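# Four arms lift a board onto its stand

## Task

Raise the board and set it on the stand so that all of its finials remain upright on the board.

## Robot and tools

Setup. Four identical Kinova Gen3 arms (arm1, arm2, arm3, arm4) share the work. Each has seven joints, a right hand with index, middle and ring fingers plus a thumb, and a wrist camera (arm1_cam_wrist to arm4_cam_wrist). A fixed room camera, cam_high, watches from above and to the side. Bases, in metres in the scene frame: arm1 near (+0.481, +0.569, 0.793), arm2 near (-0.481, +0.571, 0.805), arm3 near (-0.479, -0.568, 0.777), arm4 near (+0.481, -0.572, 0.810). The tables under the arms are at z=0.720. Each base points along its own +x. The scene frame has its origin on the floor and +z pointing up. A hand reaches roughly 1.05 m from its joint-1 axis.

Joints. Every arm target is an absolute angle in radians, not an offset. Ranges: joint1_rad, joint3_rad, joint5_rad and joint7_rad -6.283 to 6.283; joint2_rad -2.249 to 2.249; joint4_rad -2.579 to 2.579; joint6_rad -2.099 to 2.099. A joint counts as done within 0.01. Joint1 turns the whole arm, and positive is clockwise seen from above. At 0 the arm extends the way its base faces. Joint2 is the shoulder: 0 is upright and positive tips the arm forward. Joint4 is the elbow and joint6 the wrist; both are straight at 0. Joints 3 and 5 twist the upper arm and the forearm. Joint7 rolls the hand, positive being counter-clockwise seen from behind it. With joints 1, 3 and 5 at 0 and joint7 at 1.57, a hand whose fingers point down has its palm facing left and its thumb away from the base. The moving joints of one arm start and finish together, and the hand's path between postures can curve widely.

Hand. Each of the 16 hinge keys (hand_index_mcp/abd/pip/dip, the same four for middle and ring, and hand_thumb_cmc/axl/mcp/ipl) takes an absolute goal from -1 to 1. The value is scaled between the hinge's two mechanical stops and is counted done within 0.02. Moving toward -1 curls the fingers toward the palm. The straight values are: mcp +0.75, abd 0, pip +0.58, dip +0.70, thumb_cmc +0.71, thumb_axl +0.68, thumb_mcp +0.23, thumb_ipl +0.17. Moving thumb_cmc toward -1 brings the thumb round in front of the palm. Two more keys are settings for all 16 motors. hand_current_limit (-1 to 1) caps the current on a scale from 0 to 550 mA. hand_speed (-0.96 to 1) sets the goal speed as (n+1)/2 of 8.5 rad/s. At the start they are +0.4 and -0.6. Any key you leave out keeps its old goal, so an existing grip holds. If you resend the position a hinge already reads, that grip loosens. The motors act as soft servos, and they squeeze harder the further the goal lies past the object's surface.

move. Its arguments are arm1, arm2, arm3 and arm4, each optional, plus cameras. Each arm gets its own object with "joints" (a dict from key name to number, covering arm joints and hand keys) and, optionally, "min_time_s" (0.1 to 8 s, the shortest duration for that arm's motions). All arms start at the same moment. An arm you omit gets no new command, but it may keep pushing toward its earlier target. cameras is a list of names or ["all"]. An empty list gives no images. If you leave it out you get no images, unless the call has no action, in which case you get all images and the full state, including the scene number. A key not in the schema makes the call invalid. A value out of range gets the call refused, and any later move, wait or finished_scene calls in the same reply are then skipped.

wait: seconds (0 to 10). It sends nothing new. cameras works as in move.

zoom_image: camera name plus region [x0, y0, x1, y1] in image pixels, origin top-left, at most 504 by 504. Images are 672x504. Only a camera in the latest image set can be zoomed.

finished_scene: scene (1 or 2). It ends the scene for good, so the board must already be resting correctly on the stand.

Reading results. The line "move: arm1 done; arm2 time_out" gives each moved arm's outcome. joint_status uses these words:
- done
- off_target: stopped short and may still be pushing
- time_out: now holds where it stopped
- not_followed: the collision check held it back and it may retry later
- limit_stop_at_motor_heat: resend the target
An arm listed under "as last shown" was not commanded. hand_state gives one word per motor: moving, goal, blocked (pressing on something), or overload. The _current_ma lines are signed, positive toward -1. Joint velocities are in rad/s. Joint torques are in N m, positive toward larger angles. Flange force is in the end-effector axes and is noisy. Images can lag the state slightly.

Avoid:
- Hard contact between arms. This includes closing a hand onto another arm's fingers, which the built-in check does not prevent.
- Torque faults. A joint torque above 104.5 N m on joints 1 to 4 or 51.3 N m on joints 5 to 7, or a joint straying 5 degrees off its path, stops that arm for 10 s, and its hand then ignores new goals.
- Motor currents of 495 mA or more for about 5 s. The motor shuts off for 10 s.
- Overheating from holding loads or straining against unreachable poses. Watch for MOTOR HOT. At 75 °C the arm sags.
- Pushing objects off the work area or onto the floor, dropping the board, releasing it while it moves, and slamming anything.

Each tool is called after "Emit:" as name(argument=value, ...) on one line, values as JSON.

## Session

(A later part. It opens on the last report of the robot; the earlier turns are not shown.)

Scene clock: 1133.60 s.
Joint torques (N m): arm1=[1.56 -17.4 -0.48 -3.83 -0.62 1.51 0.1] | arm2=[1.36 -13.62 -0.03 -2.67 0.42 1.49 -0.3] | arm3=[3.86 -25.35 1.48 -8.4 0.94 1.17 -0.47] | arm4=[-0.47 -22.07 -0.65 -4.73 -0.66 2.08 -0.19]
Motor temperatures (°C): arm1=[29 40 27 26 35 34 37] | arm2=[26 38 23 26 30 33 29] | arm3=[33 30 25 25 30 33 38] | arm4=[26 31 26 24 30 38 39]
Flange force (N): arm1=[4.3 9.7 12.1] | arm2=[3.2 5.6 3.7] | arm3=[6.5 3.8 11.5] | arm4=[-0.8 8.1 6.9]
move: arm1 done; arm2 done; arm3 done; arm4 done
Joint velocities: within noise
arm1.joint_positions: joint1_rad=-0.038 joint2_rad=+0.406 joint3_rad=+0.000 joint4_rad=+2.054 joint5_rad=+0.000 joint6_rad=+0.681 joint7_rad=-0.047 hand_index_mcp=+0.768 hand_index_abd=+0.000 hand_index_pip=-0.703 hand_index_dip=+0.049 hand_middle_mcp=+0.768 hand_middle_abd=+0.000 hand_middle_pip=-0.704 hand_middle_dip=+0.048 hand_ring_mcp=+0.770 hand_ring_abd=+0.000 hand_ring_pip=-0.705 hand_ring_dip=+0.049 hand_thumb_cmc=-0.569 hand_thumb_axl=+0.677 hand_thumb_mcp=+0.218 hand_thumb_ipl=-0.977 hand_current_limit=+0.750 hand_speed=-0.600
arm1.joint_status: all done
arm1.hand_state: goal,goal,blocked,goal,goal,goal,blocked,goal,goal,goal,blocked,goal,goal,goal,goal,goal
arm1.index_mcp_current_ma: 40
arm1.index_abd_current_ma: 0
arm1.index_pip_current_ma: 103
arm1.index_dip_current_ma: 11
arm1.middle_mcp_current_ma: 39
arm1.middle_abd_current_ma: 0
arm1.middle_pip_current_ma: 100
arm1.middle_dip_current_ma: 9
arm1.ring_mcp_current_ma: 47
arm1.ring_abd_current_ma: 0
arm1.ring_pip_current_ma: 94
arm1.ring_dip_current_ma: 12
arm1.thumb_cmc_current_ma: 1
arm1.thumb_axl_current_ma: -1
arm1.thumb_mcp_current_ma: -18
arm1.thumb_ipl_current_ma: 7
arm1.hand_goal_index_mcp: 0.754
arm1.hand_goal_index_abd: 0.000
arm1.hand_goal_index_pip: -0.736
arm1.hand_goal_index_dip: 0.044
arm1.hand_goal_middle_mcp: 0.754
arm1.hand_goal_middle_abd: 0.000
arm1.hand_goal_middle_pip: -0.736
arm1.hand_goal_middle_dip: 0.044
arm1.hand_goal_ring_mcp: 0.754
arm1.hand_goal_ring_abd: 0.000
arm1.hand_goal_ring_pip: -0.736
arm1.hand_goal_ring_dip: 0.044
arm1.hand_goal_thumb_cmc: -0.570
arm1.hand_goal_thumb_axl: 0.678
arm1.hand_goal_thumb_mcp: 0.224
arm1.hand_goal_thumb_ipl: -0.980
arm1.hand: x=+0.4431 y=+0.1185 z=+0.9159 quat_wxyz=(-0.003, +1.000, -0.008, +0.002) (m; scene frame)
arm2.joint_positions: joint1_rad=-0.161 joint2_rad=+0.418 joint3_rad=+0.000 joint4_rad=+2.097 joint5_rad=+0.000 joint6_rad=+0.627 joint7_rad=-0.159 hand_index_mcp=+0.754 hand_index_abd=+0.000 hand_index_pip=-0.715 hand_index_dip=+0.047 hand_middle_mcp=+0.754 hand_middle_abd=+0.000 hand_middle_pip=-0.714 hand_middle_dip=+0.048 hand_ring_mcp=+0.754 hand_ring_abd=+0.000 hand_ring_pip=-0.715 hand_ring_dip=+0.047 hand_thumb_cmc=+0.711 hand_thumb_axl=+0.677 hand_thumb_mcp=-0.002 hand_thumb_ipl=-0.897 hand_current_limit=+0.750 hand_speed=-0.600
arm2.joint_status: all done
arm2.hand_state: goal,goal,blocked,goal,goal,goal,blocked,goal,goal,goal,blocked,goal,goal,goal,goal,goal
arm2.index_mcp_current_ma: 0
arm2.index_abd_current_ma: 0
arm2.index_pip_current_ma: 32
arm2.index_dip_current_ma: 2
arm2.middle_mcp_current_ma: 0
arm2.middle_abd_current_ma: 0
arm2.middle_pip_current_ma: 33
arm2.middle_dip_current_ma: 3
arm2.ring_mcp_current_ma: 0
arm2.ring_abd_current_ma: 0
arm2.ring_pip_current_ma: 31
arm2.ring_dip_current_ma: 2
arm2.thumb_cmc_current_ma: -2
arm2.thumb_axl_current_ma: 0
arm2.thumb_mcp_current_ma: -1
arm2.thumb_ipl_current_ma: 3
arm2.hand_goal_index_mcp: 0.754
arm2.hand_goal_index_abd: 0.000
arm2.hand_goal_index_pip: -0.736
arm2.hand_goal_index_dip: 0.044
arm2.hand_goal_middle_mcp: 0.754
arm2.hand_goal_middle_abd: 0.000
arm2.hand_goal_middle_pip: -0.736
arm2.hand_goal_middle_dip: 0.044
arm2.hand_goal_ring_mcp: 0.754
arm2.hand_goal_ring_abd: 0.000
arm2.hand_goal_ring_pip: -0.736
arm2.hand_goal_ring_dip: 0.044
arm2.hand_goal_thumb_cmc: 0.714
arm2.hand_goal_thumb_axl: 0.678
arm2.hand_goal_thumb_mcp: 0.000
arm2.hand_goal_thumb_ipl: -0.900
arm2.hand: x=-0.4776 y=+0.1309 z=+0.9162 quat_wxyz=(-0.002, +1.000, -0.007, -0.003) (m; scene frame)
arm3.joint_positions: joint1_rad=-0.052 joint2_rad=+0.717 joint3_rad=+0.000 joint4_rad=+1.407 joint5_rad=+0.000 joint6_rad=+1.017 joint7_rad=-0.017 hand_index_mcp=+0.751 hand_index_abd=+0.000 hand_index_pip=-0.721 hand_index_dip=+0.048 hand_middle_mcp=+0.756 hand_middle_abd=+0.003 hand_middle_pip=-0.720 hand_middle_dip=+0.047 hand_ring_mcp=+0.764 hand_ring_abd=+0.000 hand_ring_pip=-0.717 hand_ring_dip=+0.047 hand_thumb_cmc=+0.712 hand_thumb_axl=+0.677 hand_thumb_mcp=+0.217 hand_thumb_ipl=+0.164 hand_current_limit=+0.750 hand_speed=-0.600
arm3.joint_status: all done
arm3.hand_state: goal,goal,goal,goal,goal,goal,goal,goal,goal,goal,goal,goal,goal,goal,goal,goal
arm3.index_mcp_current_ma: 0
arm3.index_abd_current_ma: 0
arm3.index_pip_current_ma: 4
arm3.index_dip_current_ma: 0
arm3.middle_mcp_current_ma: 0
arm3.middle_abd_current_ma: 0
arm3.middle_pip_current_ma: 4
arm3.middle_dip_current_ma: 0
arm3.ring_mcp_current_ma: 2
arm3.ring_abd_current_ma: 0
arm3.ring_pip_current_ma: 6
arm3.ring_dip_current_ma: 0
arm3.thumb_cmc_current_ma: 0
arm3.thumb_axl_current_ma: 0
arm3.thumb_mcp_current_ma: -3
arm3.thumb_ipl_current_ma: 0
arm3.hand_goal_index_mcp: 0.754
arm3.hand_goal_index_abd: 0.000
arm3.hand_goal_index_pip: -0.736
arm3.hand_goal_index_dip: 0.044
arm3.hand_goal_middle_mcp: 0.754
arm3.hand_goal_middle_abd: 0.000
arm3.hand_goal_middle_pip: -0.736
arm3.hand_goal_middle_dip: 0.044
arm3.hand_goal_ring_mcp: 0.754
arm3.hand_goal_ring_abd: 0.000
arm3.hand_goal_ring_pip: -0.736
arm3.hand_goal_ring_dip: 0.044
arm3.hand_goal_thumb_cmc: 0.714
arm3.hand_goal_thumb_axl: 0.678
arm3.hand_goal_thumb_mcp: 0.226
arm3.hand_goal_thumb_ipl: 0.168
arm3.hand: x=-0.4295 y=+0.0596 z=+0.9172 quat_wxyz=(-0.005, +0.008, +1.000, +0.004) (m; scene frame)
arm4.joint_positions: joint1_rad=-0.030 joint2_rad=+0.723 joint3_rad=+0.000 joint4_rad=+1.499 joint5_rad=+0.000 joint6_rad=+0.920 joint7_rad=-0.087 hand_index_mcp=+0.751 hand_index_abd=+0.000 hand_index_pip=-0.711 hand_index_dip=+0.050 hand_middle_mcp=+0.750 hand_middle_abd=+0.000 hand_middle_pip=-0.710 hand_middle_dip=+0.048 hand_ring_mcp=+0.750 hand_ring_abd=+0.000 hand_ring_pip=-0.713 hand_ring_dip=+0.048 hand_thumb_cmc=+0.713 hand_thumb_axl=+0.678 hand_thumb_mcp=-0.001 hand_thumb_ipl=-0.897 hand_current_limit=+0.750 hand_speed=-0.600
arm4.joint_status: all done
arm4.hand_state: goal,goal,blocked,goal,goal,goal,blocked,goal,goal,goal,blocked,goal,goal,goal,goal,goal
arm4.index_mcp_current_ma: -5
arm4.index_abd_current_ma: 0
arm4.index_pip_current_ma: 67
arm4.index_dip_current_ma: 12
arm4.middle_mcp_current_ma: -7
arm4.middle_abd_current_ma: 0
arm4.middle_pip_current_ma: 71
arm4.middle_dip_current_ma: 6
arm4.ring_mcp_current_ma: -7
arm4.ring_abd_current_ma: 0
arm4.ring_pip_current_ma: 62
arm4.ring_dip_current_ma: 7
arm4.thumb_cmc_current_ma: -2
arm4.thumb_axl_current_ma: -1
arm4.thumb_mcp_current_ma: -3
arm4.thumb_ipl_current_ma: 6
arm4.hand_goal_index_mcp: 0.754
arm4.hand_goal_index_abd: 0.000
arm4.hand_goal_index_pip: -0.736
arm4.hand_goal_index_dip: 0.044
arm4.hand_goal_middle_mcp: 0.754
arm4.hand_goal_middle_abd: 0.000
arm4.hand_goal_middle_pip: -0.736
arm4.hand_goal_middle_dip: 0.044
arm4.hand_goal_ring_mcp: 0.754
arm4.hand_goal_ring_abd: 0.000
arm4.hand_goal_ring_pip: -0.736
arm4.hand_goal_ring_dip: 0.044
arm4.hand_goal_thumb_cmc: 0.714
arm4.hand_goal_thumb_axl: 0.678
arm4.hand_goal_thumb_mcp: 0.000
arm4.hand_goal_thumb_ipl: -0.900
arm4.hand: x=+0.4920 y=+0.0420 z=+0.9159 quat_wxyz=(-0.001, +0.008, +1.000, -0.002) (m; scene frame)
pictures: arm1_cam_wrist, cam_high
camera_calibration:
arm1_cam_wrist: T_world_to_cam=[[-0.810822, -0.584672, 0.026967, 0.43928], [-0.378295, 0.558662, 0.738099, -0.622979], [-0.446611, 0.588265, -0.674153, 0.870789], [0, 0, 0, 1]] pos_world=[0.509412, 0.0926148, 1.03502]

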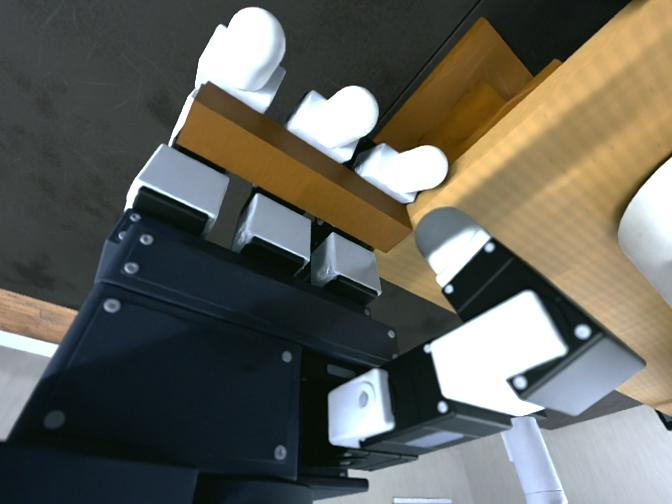

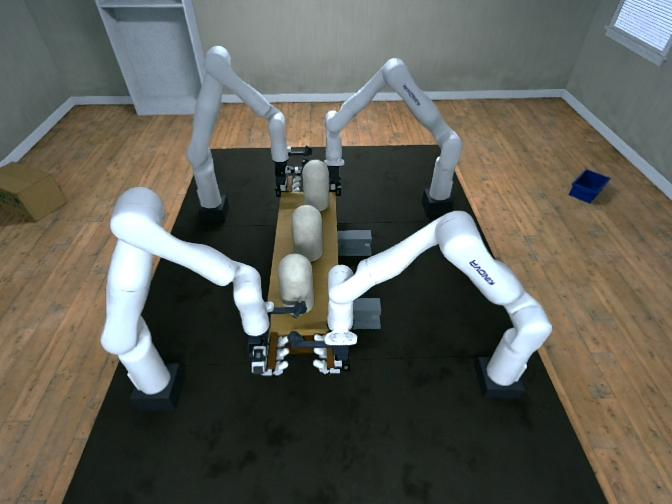

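Emit:
move(arm1={"joints":{"joint1_rad":-0.0437,"joint2_rad":0.3195,"joint4_rad":2.2112,"joint6_rad":0.6109,"joint7_rad":-0.0530},"min_time_s":3}, arm2={"joints":{"joint1_rad":-0.1853,"joint2_rad":0.3351,"joint4_rad":2.2538,"joint6_rad":0.5527,"joint7_rad":-0.1834},"min_time_s":3}, arm3={"joints":{"joint1_rad":-0.0513,"joint2_rad":0.8306,"joint4_rad":1.1748,"joint6_rad":1.1362,"joint7_rad":-0.0168},"min_time_s":3}, arm4={"joints":{"joint1_rad":-0.0233,"joint2_rad":0.8270,"joint4_rad":1.2771,"joint6_rad":1.0375,"joint7_rad":-0.0806},"min_time_s":3}, cameras=["all"])

Scene clock: 1171.13 s.
Joint torques (N m): arm1=[1.54 -14.61 -0.66 -2.79 -0.71 1.68 0.13] | arm2=[1.05 -11.23 -0.23 -1.99 0.36 1.5 -0.3] | arm3=[3.91 -28.22 1.42 -9.41 0.97 1.19 -0.46] | arm4=[-0.54 -24.28 -0.62 -5.36 -0.68 2.29 -0.18]
Motor temperatures (°C): arm1=[29 38 27 26 35 34 37] | arm2=[26 36 23 26 30 33 29] | arm3=[33 31 25 25 30 33 38] | arm4=[26 32 26 24 30 38 39]
Flange force (N): arm1=[4.7 9.9 12.2] | arm2=[2.5 5.4 3.3] | arm3=[6.2 3.3 12.1] | arm4=[-0.8 8.8 6.9]
move: arm1 done; arm2 done; arm3 done; arm4 done
Joint velocities: within noise
arm1.joint_positions: joint1_rad=-0.044 joint2_rad=+0.320 joint3_rad=+0.000 joint4_rad=+2.211 joint5_rad=+0.000 joint6_rad=+0.611 joint7_rad=-0.053 hand_index_mcp=+0.768 hand_index_abd=+0.000 hand_index_pip=-0.702 hand_index_dip=+0.049 hand_middle_mcp=+0.768 hand_middle_abd=+0.000 hand_middle_pip=-0.703 hand_middle_dip=+0.048 hand_ring_mcp=+0.770 hand_ring_abd=+0.000 hand_ring_pip=-0.705 hand_ring_dip=+0.049 hand_thumb_cmc=-0.569 hand_thumb_axl=+0.677 hand_thumb_mcp=+0.218 hand_thumb_ipl=-0.977 hand_current_limit=+0.750 hand_speed=-0.600
arm1.joint_status: all done
arm1.hand_state: goal,goal,blocked,goal,goal,goal,blocked,goal,goal,goal,blocked,goal,goal,goal,goal,goal
arm1.index_mcp_current_ma: 41
arm1.index_abd_current_ma: 0
arm1.index_pip_current_ma: 106
arm1.index_dip_current_ma: 11
arm1.middle_mcp_current_ma: 39
arm1.middle_abd_current_ma: 0
arm1.middle_pip_current_ma: 102
arm1.middle_dip_current_ma: 9
arm1.ring_mcp_current_ma: 47
arm1.ring_abd_current_ma: 0
arm1.ring_pip_current_ma: 96
arm1.ring_dip_current_ma: 12
arm1.thumb_cmc_current_ma: 1
arm1.thumb_axl_current_ma: -1
arm1.thumb_mcp_current_ma: -18
arm1.thumb_ipl_current_ma: 7
arm1.hand_goal_index_mcp: 0.754
arm1.hand_goal_index_abd: 0.000
arm1.hand_goal_index_pip: -0.736
arm1.hand_goal_index_dip: 0.044
arm1.hand_goal_middle_mcp: 0.754
arm1.hand_goal_middle_abd: 0.000
arm1.hand_goal_middle_pip: -0.736
arm1.hand_goal_middle_dip: 0.044
arm1.hand_goal_ring_mcp: 0.754
arm1.hand_goal_ring_abd: 0.000
arm1.hand_goal_ring_pip: -0.736
arm1.hand_goal_ring_dip: 0.044
arm1.hand_goal_thumb_cmc: -0.570
arm1.hand_goal_thumb_axl: 0.678
arm1.hand_goal_thumb_mcp: 0.224
arm1.hand_goal_thumb_ipl: -0.980
arm1.hand: x=+0.4432 y=+0.1703 z=+0.9159 quat_wxyz=(-0.003, +1.000, -0.008, +0.002) (m; scene frame)
arm2.joint_positions: joint1_rad=-0.185 joint2_rad=+0.335 joint3_rad=+0.000 joint4_rad=+2.254 joint5_rad=+0.000 joint6_rad=+0.553 joint7_rad=-0.183 hand_index_mcp=+0.754 hand_index_abd=+0.000 hand_index_pip=-0.715 hand_index_dip=+0.047 hand_middle_mcp=+0.754 hand_middle_abd=+0.000 hand_middle_pip=-0.714 hand_middle_dip=+0.048 hand_ring_mcp=+0.754 hand_ring_abd=+0.000 hand_ring_pip=-0.715 hand_ring_dip=+0.047 hand_thumb_cmc=+0.711 hand_thumb_axl=+0.677 hand_thumb_mcp=-0.002 hand_thumb_ipl=-0.897 hand_current_limit=+0.750 hand_speed=-0.600
arm2.joint_status: all done
arm2.hand_state: goal,goal,blocked,goal,goal,goal,blocked,goal,goal,goal,blocked,goal,goal,goal,goal,goal
arm2.index_mcp_current_ma: 0
arm2.index_abd_current_ma: 0
arm2.index_pip_current_ma: 32
arm2.index_dip_current_ma: 2
arm2.middle_mcp_current_ma: 0
arm2.middle_abd_current_ma: 0
arm2.middle_pip_current_ma: 33
arm2.middle_dip_current_ma: 3
arm2.ring_mcp_current_ma: 0
arm2.ring_abd_current_ma: 0
arm2.ring_pip_current_ma: 31
arm2.ring_dip_current_ma: 2
arm2.thumb_cmc_current_ma: -2
arm2.thumb_axl_current_ma: 0
arm2.thumb_mcp_current_ma: -1
arm2.thumb_ipl_current_ma: 3
arm2.hand_goal_index_mcp: 0.754
arm2.hand_goal_index_abd: 0.000
arm2.hand_goal_index_pip: -0.736
arm2.hand_goal_index_dip: 0.044
arm2.hand_goal_middle_mcp: 0.754
arm2.hand_goal_middle_abd: 0.000
arm2.hand_goal_middle_pip: -0.736
arm2.hand_goal_middle_dip: 0.044
arm2.hand_goal_ring_mcp: 0.754
arm2.hand_goal_ring_abd: 0.000
arm2.hand_goal_ring_pip: -0.736
arm2.hand_goal_ring_dip: 0.044
arm2.hand_goal_thumb_cmc: 0.714
arm2.hand_goal_thumb_axl: 0.678
arm2.hand_goal_thumb_mcp: 0.000
arm2.hand_goal_thumb_ipl: -0.900
arm2.hand: x=-0.4776 y=+0.1827 z=+0.9163 quat_wxyz=(-0.002, +1.000, -0.007, -0.003) (m; scene frame)
arm3.joint_positions: joint1_rad=-0.051 joint2_rad=+0.831 joint3_rad=+0.000 joint4_rad=+1.175 joint5_rad=+0.000 joint6_rad=+1.136 joint7_rad=-0.017 hand_index_mcp=+0.751 hand_index_abd=+0.000 hand_index_pip=-0.720 hand_index_dip=+0.048 hand_middle_mcp=+0.756 hand_middle_abd=+0.003 hand_middle_pip=-0.720 hand_middle_dip=+0.047 hand_ring_mcp=+0.764 hand_ring_abd=+0.000 hand_ring_pip=-0.717 hand_ring_dip=+0.047 hand_thumb_cmc=+0.712 hand_thumb_axl=+0.677 hand_thumb_mcp=+0.217 hand_thumb_ipl=+0.164 hand_current_limit=+0.750 hand_speed=-0.600
arm3.joint_status: all done
arm3.hand_state: goal,goal,goal,goal,goal,goal,goal,goal,goal,goal,goal,goal,goal,goal,goal,goal
arm3.index_mcp_current_ma: 0
arm3.index_abd_current_ma: 0
arm3.index_pip_current_ma: 4
arm3.index_dip_current_ma: 0
arm3.middle_mcp_current_ma: 0
arm3.middle_abd_current_ma: 0
arm3.middle_pip_current_ma: 4
arm3.middle_dip_current_ma: 0
arm3.ring_mcp_current_ma: 2
arm3.ring_abd_current_ma: 0
arm3.ring_pip_current_ma: 6
arm3.ring_dip_current_ma: 0
arm3.thumb_cmc_current_ma: 0
arm3.thumb_axl_current_ma: 0
arm3.thumb_mcp_current_ma: -3
arm3.thumb_ipl_current_ma: 0
arm3.hand_goal_index_mcp: 0.754
arm3.hand_goal_index_abd: 0.000
arm3.hand_goal_index_pip: -0.736
arm3.hand_goal_index_dip: 0.044
arm3.hand_goal_middle_mcp: 0.754
arm3.hand_goal_middle_abd: 0.000
arm3.hand_goal_middle_pip: -0.736
arm3.hand_goal_middle_dip: 0.044
arm3.hand_goal_ring_mcp: 0.754
arm3.hand_goal_ring_abd: 0.000
arm3.hand_goal_ring_pip: -0.736
arm3.hand_goal_ring_dip: 0.044
arm3.hand_goal_thumb_cmc: 0.714
arm3.hand_goal_thumb_axl: 0.678
arm3.hand_goal_thumb_mcp: 0.226
arm3.hand_goal_thumb_ipl: 0.168
arm3.hand: x=-0.4294 y=+0.1114 z=+0.9171 quat_wxyz=(-0.005, +0.008, +1.000, +0.004) (m; scene frame)
arm4.joint_positions: joint1_rad=-0.023 joint2_rad=+0.827 joint3_rad=+0.000 joint4_rad=+1.277 joint5_rad=+0.000 joint6_rad=+1.037 joint7_rad=-0.081 hand_index_mcp=+0.749 hand_index_abd=+0.000 hand_index_pip=-0.711 hand_index_dip=+0.051 hand_middle_mcp=+0.748 hand_middle_abd=+0.000 hand_middle_pip=-0.710 hand_middle_dip=+0.048 hand_ring_mcp=+0.749 hand_ring_abd=+0.000 hand_ring_pip=-0.713 hand_ring_dip=+0.048 hand_thumb_cmc=+0.713 hand_thumb_axl=+0.678 hand_thumb_mcp=-0.001 hand_thumb_ipl=-0.897 hand_current_limit=+0.750 hand_speed=-0.600
arm4.joint_status: all done
arm4.hand_state: goal,goal,blocked,goal,goal,goal,blocked,goal,goal,goal,blocked,goal,goal,goal,goal,goal
arm4.index_mcp_current_ma: -9
arm4.index_abd_current_ma: 0
arm4.index_pip_current_ma: 67
arm4.index_dip_current_ma: 14
arm4.middle_mcp_current_ma: -11
arm4.middle_abd_current_ma: 0
arm4.middle_pip_current_ma: 71
arm4.middle_dip_current_ma: 7
arm4.ring_mcp_current_ma: -11
arm4.ring_abd_current_ma: 0
arm4.ring_pip_current_ma: 61
arm4.ring_dip_current_ma: 7
arm4.thumb_cmc_current_ma: -2
arm4.thumb_axl_current_ma: -1
arm4.thumb_mcp_current_ma: -3
arm4.thumb_ipl_current_ma: 6
arm4.hand_goal_index_mcp: 0.754
arm4.hand_goal_index_abd: 0.000
arm4.hand_goal_index_pip: -0.736
arm4.hand_goal_index_dip: 0.044
arm4.hand_goal_middle_mcp: 0.754
arm4.hand_goal_middle_abd: 0.000
arm4.hand_goal_middle_pip: -0.736
arm4.hand_goal_middle_dip: 0.044
arm4.hand_goal_ring_mcp: 0.754
arm4.hand_goal_ring_abd: 0.000
arm4.hand_goal_ring_pip: -0.736
arm4.hand_goal_ring_dip: 0.044
arm4.hand_goal_thumb_cmc: 0.714
arm4.hand_goal_thumb_axl: 0.678
arm4.hand_goal_thumb_mcp: 0.000
arm4.hand_goal_thumb_ipl: -0.900
arm4.hand: x=+0.4921 y=+0.0938 z=+0.9160 quat_wxyz=(-0.001, +0.008, +1.000, -0.002) (m; scene frame)
pictures: arm1_cam_wrist, arm2_cam_wrist, arm3_cam_wrist, arm4_cam_wrist, cam_high
camera_calibration:
arm1_cam_wrist: T_world_to_cam=[[-0.810825, -0.584671, 0.0268843, 0.469656], [-0.378318, 0.558594, 0.738139, -0.651864], [-0.446586, 0.588331, -0.674113, 0.840185], [0, 0, 0, 1]] pos_world=[0.509412, 0.144415, 1.03492]
arm2_cam_wrist: T_world_to_cam=[[-0.788258, -0.612242, 0.0617099, -0.294689], [-0.380929, 0.564271, 0.732456, -1.00458], [-0.483262, 0.553857, -0.678012, 0.412238], [0, 0, 0, 1]] pos_world=[-0.415747, 0.158115, 1.0335]
arm3_cam_wrist: T_world_to_cam=[[0.819915, 0.572013, -0.0232734, 0.344628], [0.399745, -0.542941, 0.738525, -0.494504], [0.409809, -0.614831, -0.673825, 0.983401], [0, 0, 0, 1]] pos_world=[-0.487897, 0.139007, 1.03586]
arm4_cam_wrist: T_world_to_cam=[[0.770576, 0.637268, 0.0101065, -0.420034], [0.441678, -0.545368, 0.712386, -0.863784], [0.459493, -0.544484, -0.701715, 0.59116], [0, 0, 0, 1]] pos_world=[0.433548, 0.118471, 1.03442]

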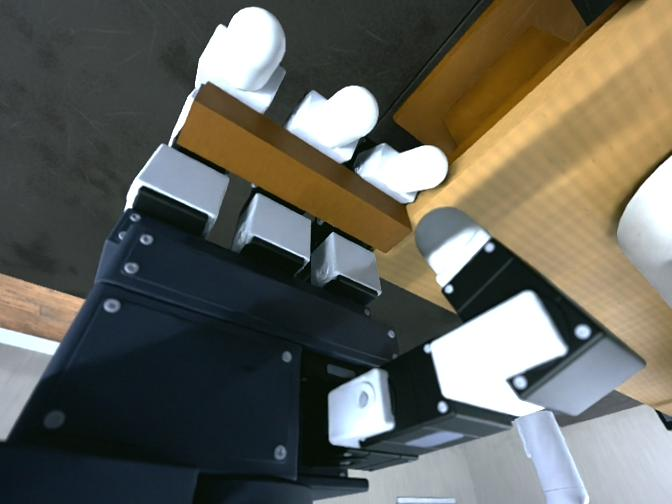

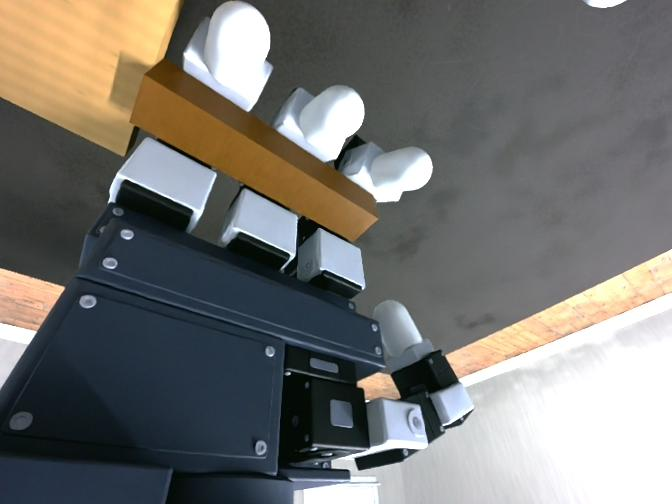

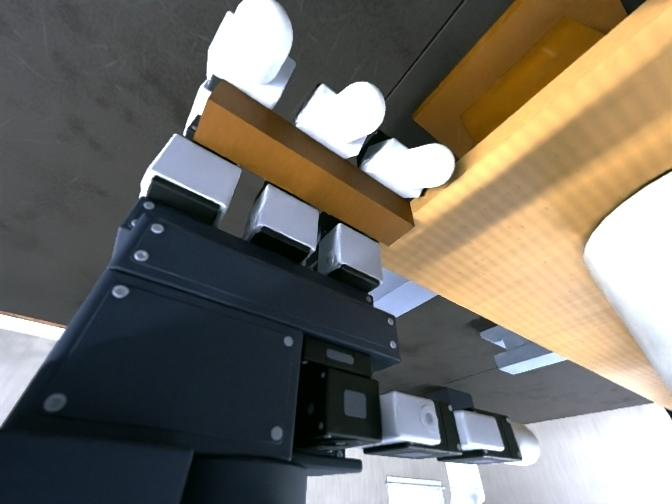

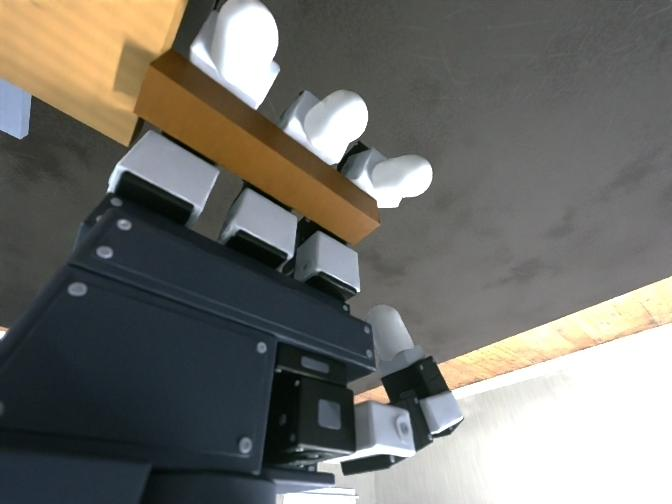

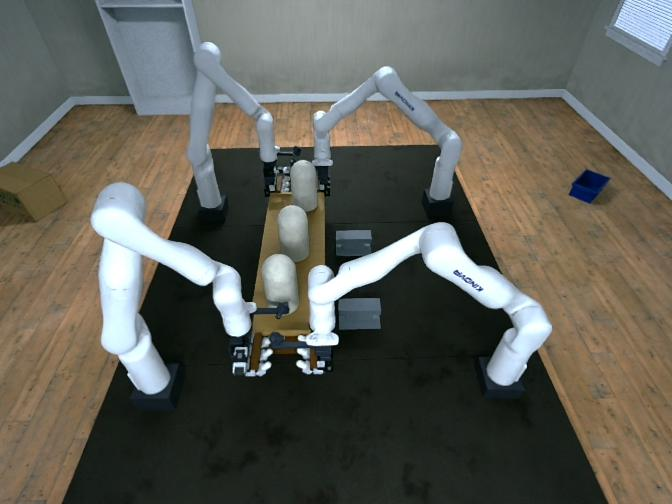

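Emit:
zoom_image(camera="arm1_cam_wrist", region=[370, 0, 672, 230])

Emit:
zoom_image(camera="arm3_cam_wrist", region=[370, 0, 672, 250])

Emit:
zoom_image(camera="cam_high", region=[200, 140, 400, 390])

Scaled by 1.669 from the camera's 672x504 image, which has a finer 960x720 frame.

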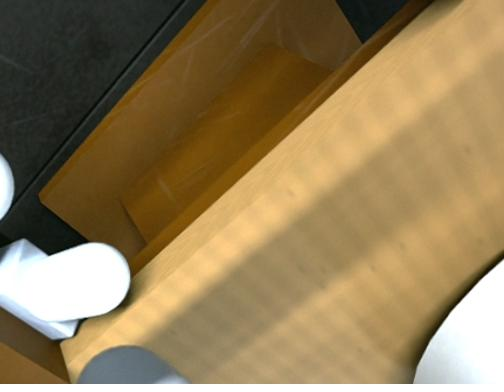

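Scaled by 1.669 from the camera's 672x504 image, which has a finer 960x720 frame.

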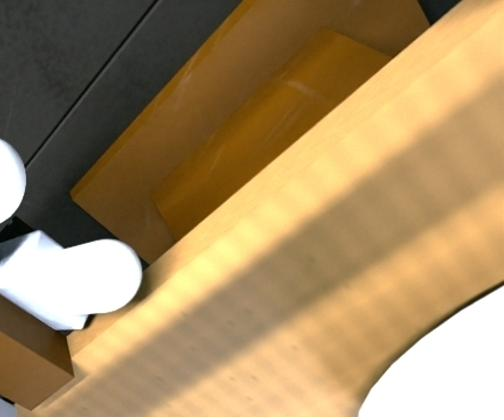

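Scaled by 2.016 from the camera's 672x504 image, which has a finer 960x720 frame.

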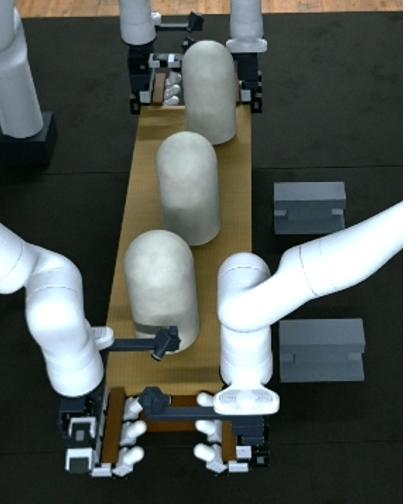

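Emit:
move(arm1={"joints":{"joint2_rad":0.3568,"joint4_rad":2.2302,"joint6_rad":0.5545},"min_time_s":3}, arm2={"joints":{"joint2_rad":0.3752,"joint4_rad":2.2718,"joint6_rad":0.4946},"min_time_s":3}, arm3={"joints":{"joint2_rad":0.8474,"joint4_rad":1.1924,"joint6_rad":1.1017},"min_time_s":3}, arm4={"joints":{"joint2_rad":0.8463,"joint4_rad":1.2912,"joint6_rad":1.0041},"min_time_s":3}, cameras=[])

Emit:
move(arm1={"joints":{"joint2_rad":0.3828,"joint4_rad":2.2420,"joint6_rad":0.5168},"min_time_s":3}, arm2={"joints":{"joint2_rad":0.4030,"joint4_rad":2.2827,"joint6_rad":0.4559},"min_time_s":3}, arm3={"joints":{"joint2_rad":0.8592,"joint4_rad":1.2031,"joint6_rad":1.0793},"min_time_s":3}, arm4={"joints":{"joint2_rad":0.8598,"joint4_rad":1.2994,"joint6_rad":0.9824},"min_time_s":3}, cameras=["all"])

Scene clock: 1327.60 s.
Joint torques (N m): arm1=[1.3 -14.85 -0.92 -2.14 -0.73 1.76 0.11] | arm2=[1.11 -11.72 -0.14 -2.09 0.31 1.18 -0.31] | arm3=[3.04 -28.5 0.61 -9.69 0.56 0.85 -0.43] | arm4=[-0.22 -24.06 -0.39 -5.02 -0.54 2.38 -0.2]
Motor temperatures (°C): arm1=[29 33 27 25 35 34 37] | arm2=[26 31 23 26 30 33 29] | arm3=[33 33 25 26 30 33 38] | arm4=[26 33 25 24 30 38 38]
Flange force (N): arm1=[4.2 9.9 12.8] | arm2=[2.9 4.3 3.5] | arm3=[4.8 2.3 12.2] | arm4=[-0.3 8.5 6.8]
move: arm1 done; arm2 done; arm3 done; arm4 done
Joint velocities: within noise
arm1.joint_positions: joint1_rad=-0.044 joint2_rad=+0.357 joint3_rad=+0.000 joint4_rad=+2.230 joint5_rad=+0.000 joint6_rad=+0.554 joint7_rad=-0.053 hand_index_mcp=+0.768 hand_index_abd=+0.000 hand_index_pip=-0.702 hand_index_dip=+0.050 hand_middle_mcp=+0.768 hand_middle_abd=+0.000 hand_middle_pip=-0.703 hand_middle_dip=+0.048 hand_ring_mcp=+0.770 hand_ring_abd=+0.000 hand_ring_pip=-0.705 hand_ring_dip=+0.049 hand_thumb_cmc=-0.569 hand_thumb_axl=+0.677 hand_thumb_mcp=+0.218 hand_thumb_ipl=-0.977 hand_current_limit=+0.750 hand_speed=-0.600
arm1.joint_status: all done
arm1.hand_state: goal,goal,blocked,goal,goal,goal,blocked,goal,goal,goal,blocked,goal,goal,goal,goal,goal
arm1.index_mcp_current_ma: 41
arm1.index_abd_current_ma: 0
arm1.index_pip_current_ma: 106
arm1.index_dip_current_ma: 12
arm1.middle_mcp_current_ma: 39
arm1.middle_abd_current_ma: 0
arm1.middle_pip_current_ma: 102
arm1.middle_dip_current_ma: 9
arm1.ring_mcp_current_ma: 45
arm1.ring_abd_current_ma: 0
arm1.ring_pip_current_ma: 96
arm1.ring_dip_current_ma: 12
arm1.thumb_cmc_current_ma: 2
arm1.thumb_axl_current_ma: -1
arm1.thumb_mcp_current_ma: -18
arm1.thumb_ipl_current_ma: 7
arm1.hand_goal_index_mcp: 0.754
arm1.hand_goal_index_abd: 0.000
arm1.hand_goal_index_pip: -0.736
arm1.hand_goal_index_dip: 0.044
arm1.hand_goal_middle_mcp: 0.754
arm1.hand_goal_middle_abd: 0.000
arm1.hand_goal_middle_pip: -0.736
arm1.hand_goal_middle_dip: 0.044
arm1.hand_goal_ring_mcp: 0.754
arm1.hand_goal_ring_abd: 0.000
arm1.hand_goal_ring_pip: -0.736
arm1.hand_goal_ring_dip: 0.044
arm1.hand_goal_thumb_cmc: -0.570
arm1.hand_goal_thumb_axl: 0.678
arm1.hand_goal_thumb_mcp: 0.224
arm1.hand_goal_thumb_ipl: -0.980
arm1.hand: x=+0.4432 y=+0.1703 z=+0.9009 quat_wxyz=(-0.003, +1.000, -0.008, +0.002) (m; scene frame)
arm2.joint_positions: joint1_rad=-0.185 joint2_rad=+0.375 joint3_rad=+0.000 joint4_rad=+2.272 joint5_rad=+0.000 joint6_rad=+0.495 joint7_rad=-0.183 hand_index_mcp=+0.754 hand_index_abd=+0.000 hand_index_pip=-0.715 hand_index_dip=+0.047 hand_middle_mcp=+0.754 hand_middle_abd=+0.000 hand_middle_pip=-0.714 hand_middle_dip=+0.048 hand_ring_mcp=+0.754 hand_ring_abd=+0.000 hand_ring_pip=-0.715 hand_ring_dip=+0.047 hand_thumb_cmc=+0.711 hand_thumb_axl=+0.677 hand_thumb_mcp=-0.002 hand_thumb_ipl=-0.897 hand_current_limit=+0.750 hand_speed=-0.600
arm2.joint_status: all done
arm2.hand_state: goal,goal,blocked,goal,goal,goal,blocked,goal,goal,goal,blocked,goal,goal,goal,goal,goal
arm2.index_mcp_current_ma: 0
arm2.index_abd_current_ma: 0
arm2.index_pip_current_ma: 32
arm2.index_dip_current_ma: 2
arm2.middle_mcp_current_ma: 0
arm2.middle_abd_current_ma: 0
arm2.middle_pip_current_ma: 33
arm2.middle_dip_current_ma: 3
arm2.ring_mcp_current_ma: 0
arm2.ring_abd_current_ma: 0
arm2.ring_pip_current_ma: 31
arm2.ring_dip_current_ma: 2
arm2.thumb_cmc_current_ma: -2
arm2.thumb_axl_current_ma: 0
arm2.thumb_mcp_current_ma: -1
arm2.thumb_ipl_current_ma: 3
arm2.hand_goal_index_mcp: 0.754
arm2.hand_goal_index_abd: 0.000
arm2.hand_goal_index_pip: -0.736
arm2.hand_goal_index_dip: 0.044
arm2.hand_goal_middle_mcp: 0.754
arm2.hand_goal_middle_abd: 0.000
arm2.hand_goal_middle_pip: -0.736
arm2.hand_goal_middle_dip: 0.044
arm2.hand_goal_ring_mcp: 0.754
arm2.hand_goal_ring_abd: 0.000
arm2.hand_goal_ring_pip: -0.736
arm2.hand_goal_ring_dip: 0.044
arm2.hand_goal_thumb_cmc: 0.714
arm2.hand_goal_thumb_axl: 0.678
arm2.hand_goal_thumb_mcp: 0.000
arm2.hand_goal_thumb_ipl: -0.900
arm2.hand: x=-0.4777 y=+0.1828 z=+0.9013 quat_wxyz=(-0.002, +1.000, -0.007, -0.003) (m; scene frame)
arm3.joint_positions: joint1_rad=-0.051 joint2_rad=+0.847 joint3_rad=+0.000 joint4_rad=+1.192 joint5_rad=+0.000 joint6_rad=+1.102 joint7_rad=-0.017 hand_index_mcp=+0.751 hand_index_abd=+0.000 hand_index_pip=-0.720 hand_index_dip=+0.048 hand_middle_mcp=+0.756 hand_middle_abd=+0.003 hand_middle_pip=-0.720 hand_middle_dip=+0.047 hand_ring_mcp=+0.764 hand_ring_abd=+0.000 hand_ring_pip=-0.717 hand_ring_dip=+0.047 hand_thumb_cmc=+0.712 hand_thumb_axl=+0.677 hand_thumb_mcp=+0.217 hand_thumb_ipl=+0.164 hand_current_limit=+0.750 hand_speed=-0.600
arm3.joint_status: all done
arm3.hand_state: goal,goal,goal,goal,goal,goal,goal,goal,goal,goal,goal,goal,goal,goal,goal,goal
arm3.index_mcp_current_ma: 0
arm3.index_abd_current_ma: 0
arm3.index_pip_current_ma: 4
arm3.index_dip_current_ma: 0
arm3.middle_mcp_current_ma: 0
arm3.middle_abd_current_ma: 0
arm3.middle_pip_current_ma: 4
arm3.middle_dip_current_ma: 0
arm3.ring_mcp_current_ma: 2
arm3.ring_abd_current_ma: 0
arm3.ring_pip_current_ma: 6
arm3.ring_dip_current_ma: 0
arm3.thumb_cmc_current_ma: 0
arm3.thumb_axl_current_ma: 0
arm3.thumb_mcp_current_ma: -3
arm3.thumb_ipl_current_ma: 0
arm3.hand_goal_index_mcp: 0.754
arm3.hand_goal_index_abd: 0.000
arm3.hand_goal_index_pip: -0.736
arm3.hand_goal_index_dip: 0.044
arm3.hand_goal_middle_mcp: 0.754
arm3.hand_goal_middle_abd: 0.000
arm3.hand_goal_middle_pip: -0.736
arm3.hand_goal_middle_dip: 0.044
arm3.hand_goal_ring_mcp: 0.754
arm3.hand_goal_ring_abd: 0.000
arm3.hand_goal_ring_pip: -0.736
arm3.hand_goal_ring_dip: 0.044
arm3.hand_goal_thumb_cmc: 0.714
arm3.hand_goal_thumb_axl: 0.678
arm3.hand_goal_thumb_mcp: 0.226
arm3.hand_goal_thumb_ipl: 0.168
arm3.hand: x=-0.4296 y=+0.1116 z=+0.9022 quat_wxyz=(-0.005, +0.008, +1.000, +0.004) (m; scene frame)
arm4.joint_positions: joint1_rad=-0.023 joint2_rad=+0.846 joint3_rad=+0.000 joint4_rad=+1.291 joint5_rad=+0.000 joint6_rad=+1.004 joint7_rad=-0.081 hand_index_mcp=+0.749 hand_index_abd=+0.000 hand_index_pip=-0.711 hand_index_dip=+0.051 hand_middle_mcp=+0.748 hand_middle_abd=+0.000 hand_middle_pip=-0.710 hand_middle_dip=+0.048 hand_ring_mcp=+0.748 hand_ring_abd=+0.000 hand_ring_pip=-0.713 hand_ring_dip=+0.048 hand_thumb_cmc=+0.713 hand_thumb_axl=+0.678 hand_thumb_mcp=-0.001 hand_thumb_ipl=-0.897 hand_current_limit=+0.750 hand_speed=-0.600
arm4.joint_status: all done
arm4.hand_state: goal,goal,blocked,goal,goal,goal,blocked,goal,goal,goal,blocked,goal,goal,goal,goal,goal
arm4.index_mcp_current_ma: -9
arm4.index_abd_current_ma: 0
arm4.index_pip_current_ma: 67
arm4.index_dip_current_ma: 14
arm4.middle_mcp_current_ma: -12
arm4.middle_abd_current_ma: 0
arm4.middle_pip_current_ma: 71
arm4.middle_dip_current_ma: 7
arm4.ring_mcp_current_ma: -12
arm4.ring_abd_current_ma: 0
arm4.ring_pip_current_ma: 61
arm4.ring_dip_current_ma: 7
arm4.thumb_cmc_current_ma: -2
arm4.thumb_axl_current_ma: -1
arm4.thumb_mcp_current_ma: -3
arm4.thumb_ipl_current_ma: 6
arm4.hand_goal_index_mcp: 0.754
arm4.hand_goal_index_abd: 0.000
arm4.hand_goal_index_pip: -0.736
arm4.hand_goal_index_dip: 0.044
arm4.hand_goal_middle_mcp: 0.754
arm4.hand_goal_middle_abd: 0.000
arm4.hand_goal_middle_pip: -0.736
arm4.hand_goal_middle_dip: 0.044
arm4.hand_goal_ring_mcp: 0.754
arm4.hand_goal_ring_abd: 0.000
arm4.hand_goal_ring_pip: -0.736
arm4.hand_goal_ring_dip: 0.044
arm4.hand_goal_thumb_cmc: 0.714
arm4.hand_goal_thumb_axl: 0.678
arm4.hand_goal_thumb_mcp: 0.000
arm4.hand_goal_thumb_ipl: -0.900
arm4.hand: x=+0.4920 y=+0.0937 z=+0.9010 quat_wxyz=(-0.001, +0.008, +1.000, -0.002) (m; scene frame)
pictures: none
No camera images: "cameras" was empty.

Scene clock: 1330.90 s.
Joint torques (N m): arm1=[1.49 -12.27 -0.61 -4.11 -0.56 -0.52 0.13] | arm2=[0.21 -11.19 -1.16 -4.11 0.06 -0.39 -0.19] | arm3=[1.39 -21.29 -0.79 -7.76 0.06 -0.33 -0.32] | arm4=[0.19 -22.64 0.09 -7.6 -0.27 -0.3 -0.17]
Motor temperatures (°C): arm1=[29 33 27 25 35 34 37] | arm2=[26 31 23 26 30 33 29] | arm3=[33 33 25 26 30 33 38] | arm4=[26 33 25 24 30 38 38]
Flange force (N): arm1=[5.2 1.9 -0.1] | arm2=[0.0 -0.8 -2.0] | arm3=[2.3 -2.2 -1.0] | arm4=[0.2 -0.3 1.3]
move: arm1 done; arm2 done; arm3 done; arm4 done
Joint velocities: within noise
arm1.joint_positions: joint1_rad=-0.044 joint2_rad=+0.383 joint3_rad=+0.000 joint4_rad=+2.242 joint5_rad=+0.000 joint6_rad=+0.517 joint7_rad=-0.053 hand_index_mcp=+0.757 hand_index_abd=+0.000 hand_index_pip=-0.728 hand_index_dip=+0.048 hand_middle_mcp=+0.757 hand_middle_abd=+0.000 hand_middle_pip=-0.728 hand_middle_dip=+0.047 hand_ring_mcp=+0.759 hand_ring_abd=+0.000 hand_ring_pip=-0.728 hand_ring_dip=+0.048 hand_thumb_cmc=-0.569 hand_thumb_axl=+0.677 hand_thumb_mcp=+0.218 hand_thumb_ipl=-0.977 hand_current_limit=+0.750 hand_speed=-0.600
arm1.joint_status: all done
arm1.hand_state: goal,goal,goal,goal,goal,goal,goal,goal,goal,goal,goal,goal,goal,goal,goal,goal
arm1.index_mcp_current_ma: 7
arm1.index_abd_current_ma: 0
arm1.index_pip_current_ma: 18
arm1.index_dip_current_ma: 7
arm1.middle_mcp_current_ma: 7
arm1.middle_abd_current_ma: 0
arm1.middle_pip_current_ma: 17
arm1.middle_dip_current_ma: 5
arm1.ring_mcp_current_ma: 11
arm1.ring_abd_current_ma: 0
arm1.ring_pip_current_ma: 17
arm1.ring_dip_current_ma: 7
arm1.thumb_cmc_current_ma: 1
arm1.thumb_axl_current_ma: -1
arm1.thumb_mcp_current_ma: -18
arm1.thumb_ipl_current_ma: 7
arm1.hand_goal_index_mcp: 0.754
arm1.hand_goal_index_abd: 0.000
arm1.hand_goal_index_pip: -0.736
arm1.hand_goal_index_dip: 0.044
arm1.hand_goal_middle_mcp: 0.754
arm1.hand_goal_middle_abd: 0.000
arm1.hand_goal_middle_pip: -0.736
arm1.hand_goal_middle_dip: 0.044
arm1.hand_goal_ring_mcp: 0.754
arm1.hand_goal_ring_abd: 0.000
arm1.hand_goal_ring_pip: -0.736
arm1.hand_goal_ring_dip: 0.044
arm1.hand_goal_thumb_cmc: -0.570
arm1.hand_goal_thumb_axl: 0.678
arm1.hand_goal_thumb_mcp: 0.224
arm1.hand_goal_thumb_ipl: -0.980
arm1.hand: x=+0.4432 y=+0.1704 z=+0.8909 quat_wxyz=(-0.003, +1.000, -0.008, +0.002) (m; scene frame)
arm2.joint_positions: joint1_rad=-0.185 joint2_rad=+0.403 joint3_rad=+0.000 joint4_rad=+2.283 joint5_rad=+0.000 joint6_rad=+0.456 joint7_rad=-0.183 hand_index_mcp=+0.756 hand_index_abd=+0.000 hand_index_pip=-0.728 hand_index_dip=+0.047 hand_middle_mcp=+0.756 hand_middle_abd=+0.000 hand_middle_pip=-0.728 hand_middle_dip=+0.048 hand_ring_mcp=+0.756 hand_ring_abd=+0.000 hand_ring_pip=-0.729 hand_ring_dip=+0.047 hand_thumb_cmc=+0.711 hand_thumb_axl=+0.677 hand_thumb_mcp=-0.002 hand_thumb_ipl=-0.897 hand_current_limit=+0.750 hand_speed=-0.600
arm2.joint_status: all done
arm2.hand_state: goal,goal,goal,goal,goal,goal,goal,goal,goal,goal,goal,goal,goal,goal,goal,goal
arm2.index_mcp_current_ma: 1
arm2.index_abd_current_ma: 0
arm2.index_pip_current_ma: 7
arm2.index_dip_current_ma: 2
arm2.middle_mcp_current_ma: 1
arm2.middle_abd_current_ma: 0
arm2.middle_pip_current_ma: 8
arm2.middle_dip_current_ma: 3
arm2.ring_mcp_current_ma: 1
arm2.ring_abd_current_ma: 0
arm2.ring_pip_current_ma: 7
arm2.ring_dip_current_ma: 2
arm2.thumb_cmc_current_ma: -2
arm2.thumb_axl_current_ma: 0
arm2.thumb_mcp_current_ma: -1
arm2.thumb_ipl_current_ma: 3
arm2.hand_goal_index_mcp: 0.754
arm2.hand_goal_index_abd: 0.000
arm2.hand_goal_index_pip: -0.736
arm2.hand_goal_index_dip: 0.044
arm2.hand_goal_middle_mcp: 0.754
arm2.hand_goal_middle_abd: 0.000
arm2.hand_goal_middle_pip: -0.736
arm2.hand_goal_middle_dip: 0.044
arm2.hand_goal_ring_mcp: 0.754
arm2.hand_goal_ring_abd: 0.000
arm2.hand_goal_ring_pip: -0.736
arm2.hand_goal_ring_dip: 0.044
arm2.hand_goal_thumb_cmc: 0.714
arm2.hand_goal_thumb_axl: 0.678
arm2.hand_goal_thumb_mcp: 0.000
arm2.hand_goal_thumb_ipl: -0.900
arm2.hand: x=-0.4778 y=+0.1828 z=+0.8913 quat_wxyz=(-0.002, +1.000, -0.007, -0.003) (m; scene frame)
arm3.joint_positions: joint1_rad=-0.051 joint2_rad=+0.859 joint3_rad=+0.000 joint4_rad=+1.203 joint5_rad=+0.000 joint6_rad=+1.079 joint7_rad=-0.017 hand_index_mcp=+0.753 hand_index_abd=+0.000 hand_index_pip=-0.728 hand_index_dip=+0.048 hand_middle_mcp=+0.755 hand_middle_abd=+0.002 hand_middle_pip=-0.728 hand_middle_dip=+0.047 hand_ring_mcp=+0.758 hand_ring_abd=+0.000 hand_ring_pip=-0.729 hand_ring_dip=+0.047 hand_thumb_cmc=+0.712 hand_thumb_axl=+0.677 hand_thumb_mcp=+0.217 hand_thumb_ipl=+0.164 hand_current_limit=+0.750 hand_speed=-0.600
arm3.joint_status: all done
arm3.hand_state: goal,goal,goal,goal,goal,goal,goal,goal,goal,goal,goal,goal,goal,goal,goal,goal
arm3.index_mcp_current_ma: 0
arm3.index_abd_current_ma: 0
arm3.index_pip_current_ma: 1
arm3.index_dip_current_ma: 0
arm3.middle_mcp_current_ma: 0
arm3.middle_abd_current_ma: 0
arm3.middle_pip_current_ma: 1
arm3.middle_dip_current_ma: 0
arm3.ring_mcp_current_ma: 0
arm3.ring_abd_current_ma: 0
arm3.ring_pip_current_ma: 1
arm3.ring_dip_current_ma: 0
arm3.thumb_cmc_current_ma: 0
arm3.thumb_axl_current_ma: 0
arm3.thumb_mcp_current_ma: -3
arm3.thumb_ipl_current_ma: 0
arm3.hand_goal_index_mcp: 0.754
arm3.hand_goal_index_abd: 0.000
arm3.hand_goal_index_pip: -0.736
arm3.hand_goal_index_dip: 0.044
arm3.hand_goal_middle_mcp: 0.754
arm3.hand_goal_middle_abd: 0.000
arm3.hand_goal_middle_pip: -0.736
arm3.hand_goal_middle_dip: 0.044
arm3.hand_goal_ring_mcp: 0.754
arm3.hand_goal_ring_abd: 0.000
arm3.hand_goal_ring_pip: -0.736
arm3.hand_goal_ring_dip: 0.044
arm3.hand_goal_thumb_cmc: 0.714
arm3.hand_goal_thumb_axl: 0.678
arm3.hand_goal_thumb_mcp: 0.226
arm3.hand_goal_thumb_ipl: 0.168
arm3.hand: x=-0.4297 y=+0.1116 z=+0.8921 quat_wxyz=(-0.005, +0.008, +1.000, +0.004) (m; scene frame)
arm4.joint_positions: joint1_rad=-0.023 joint2_rad=+0.860 joint3_rad=+0.000 joint4_rad=+1.299 joint5_rad=+0.000 joint6_rad=+0.982 joint7_rad=-0.081 hand_index_mcp=+0.753 hand_index_abd=+0.000 hand_index_pip=-0.729 hand_index_dip=+0.047 hand_middle_mcp=+0.753 hand_middle_abd=+0.000 hand_middle_pip=-0.727 hand_middle_dip=+0.047 hand_ring_mcp=+0.752 hand_ring_abd=+0.000 hand_ring_pip=-0.729 hand_ring_dip=+0.047 hand_thumb_cmc=+0.713 hand_thumb_axl=+0.678 hand_thumb_mcp=-0.001 hand_thumb_ipl=-0.897 hand_current_limit=+0.750 hand_speed=-0.600
arm4.joint_status: all done
arm4.hand_state: goal,goal,goal,goal,goal,goal,goal,goal,goal,goal,goal,goal,goal,goal,goal,goal
arm4.index_mcp_current_ma: -2
arm4.index_abd_current_ma: 0
arm4.index_pip_current_ma: 15
arm4.index_dip_current_ma: 6
arm4.middle_mcp_current_ma: -2
arm4.middle_abd_current_ma: 0
arm4.middle_pip_current_ma: 19
arm4.middle_dip_current_ma: 5
arm4.ring_mcp_current_ma: -2
arm4.ring_abd_current_ma: 0
arm4.ring_pip_current_ma: 14
arm4.ring_dip_current_ma: 5
arm4.thumb_cmc_current_ma: -2
arm4.thumb_axl_current_ma: -1
arm4.thumb_mcp_current_ma: -3
arm4.thumb_ipl_current_ma: 6
arm4.hand_goal_index_mcp: 0.754
arm4.hand_goal_index_abd: 0.000
arm4.hand_goal_index_pip: -0.736
arm4.hand_goal_index_dip: 0.044
arm4.hand_goal_middle_mcp: 0.754
arm4.hand_goal_middle_abd: 0.000
arm4.hand_goal_middle_pip: -0.736
arm4.hand_goal_middle_dip: 0.044
arm4.hand_goal_ring_mcp: 0.754
arm4.hand_goal_ring_abd: 0.000
arm4.hand_goal_ring_pip: -0.736
arm4.hand_goal_ring_dip: 0.044
arm4.hand_goal_thumb_cmc: 0.714
arm4.hand_goal_thumb_axl: 0.678
arm4.hand_goal_thumb_mcp: 0.000
arm4.hand_goal_thumb_ipl: -0.900
arm4.hand: x=+0.4920 y=+0.0937 z=+0.8910 quat_wxyz=(-0.001, +0.008, +1.000, -0.002) (m; scene frame)
pictures: arm1_cam_wrist, arm2_cam_wrist, arm3_cam_wrist, arm4_cam_wrist, cam_high
camera_calibration:
arm1_cam_wrist: T_world_to_cam=[[-0.810847, -0.584638, 0.0269269, 0.470429], [-0.37827, 0.558628, 0.738137, -0.63353], [-0.446585, 0.588331, -0.674113, 0.823385], [0, 0, 0, 1]] pos_world=[0.509512, 0.144515, 1.01002]
arm2_cam_wrist: T_world_to_cam=[[-0.788258, -0.612242, 0.0617099, -0.293243], [-0.380929, 0.564271, 0.732456, -0.986405], [-0.483262, 0.553857, -0.678012, 0.395136], [0, 0, 0, 1]] pos_world=[-0.415947, 0.158215, 1.0085]
arm3_cam_wrist: T_world_to_cam=[[0.819892, 0.572043, -0.0233167, 0.344124], [0.399793, -0.542908, 0.738524, -0.475832], [0.409809, -0.614831, -0.673824, 0.96676], [0, 0, 0, 1]] pos_world=[-0.488097, 0.139207, 1.01086]
arm4_cam_wrist: T_world_to_cam=[[0.770576, 0.637268, 0.0101065, -0.419641], [0.441678, -0.545368, 0.712386, -0.846056], [0.459493, -0.544484, -0.701715, 0.573679], [0, 0, 0, 1]] pos_world=[0.433448, 0.118371, 1.00952]

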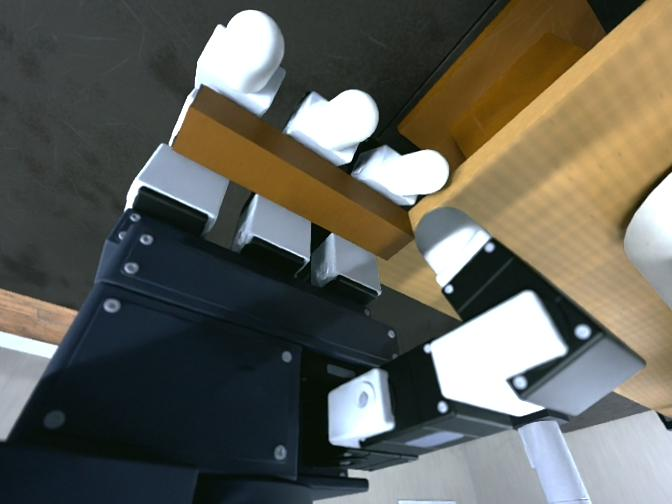

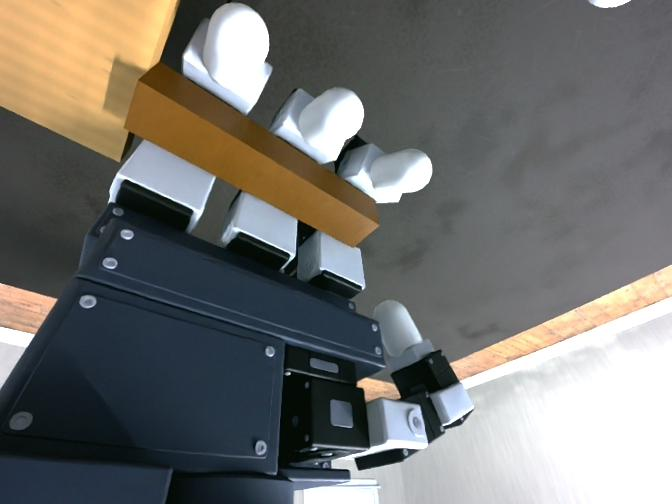

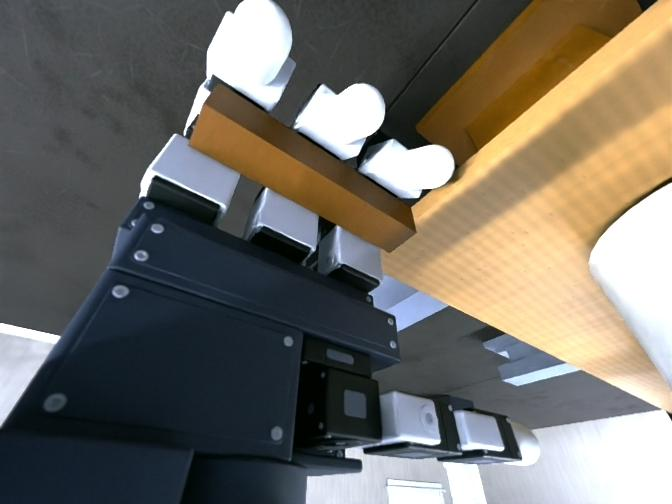

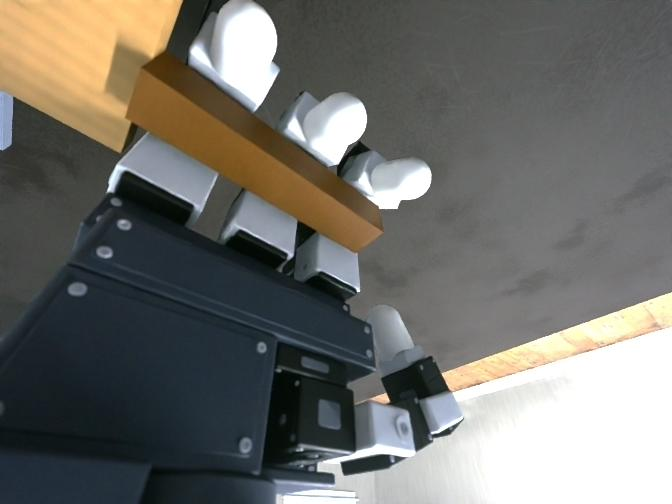

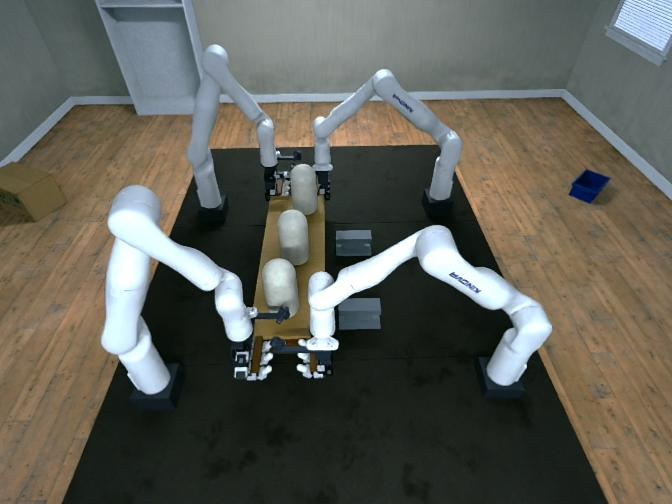

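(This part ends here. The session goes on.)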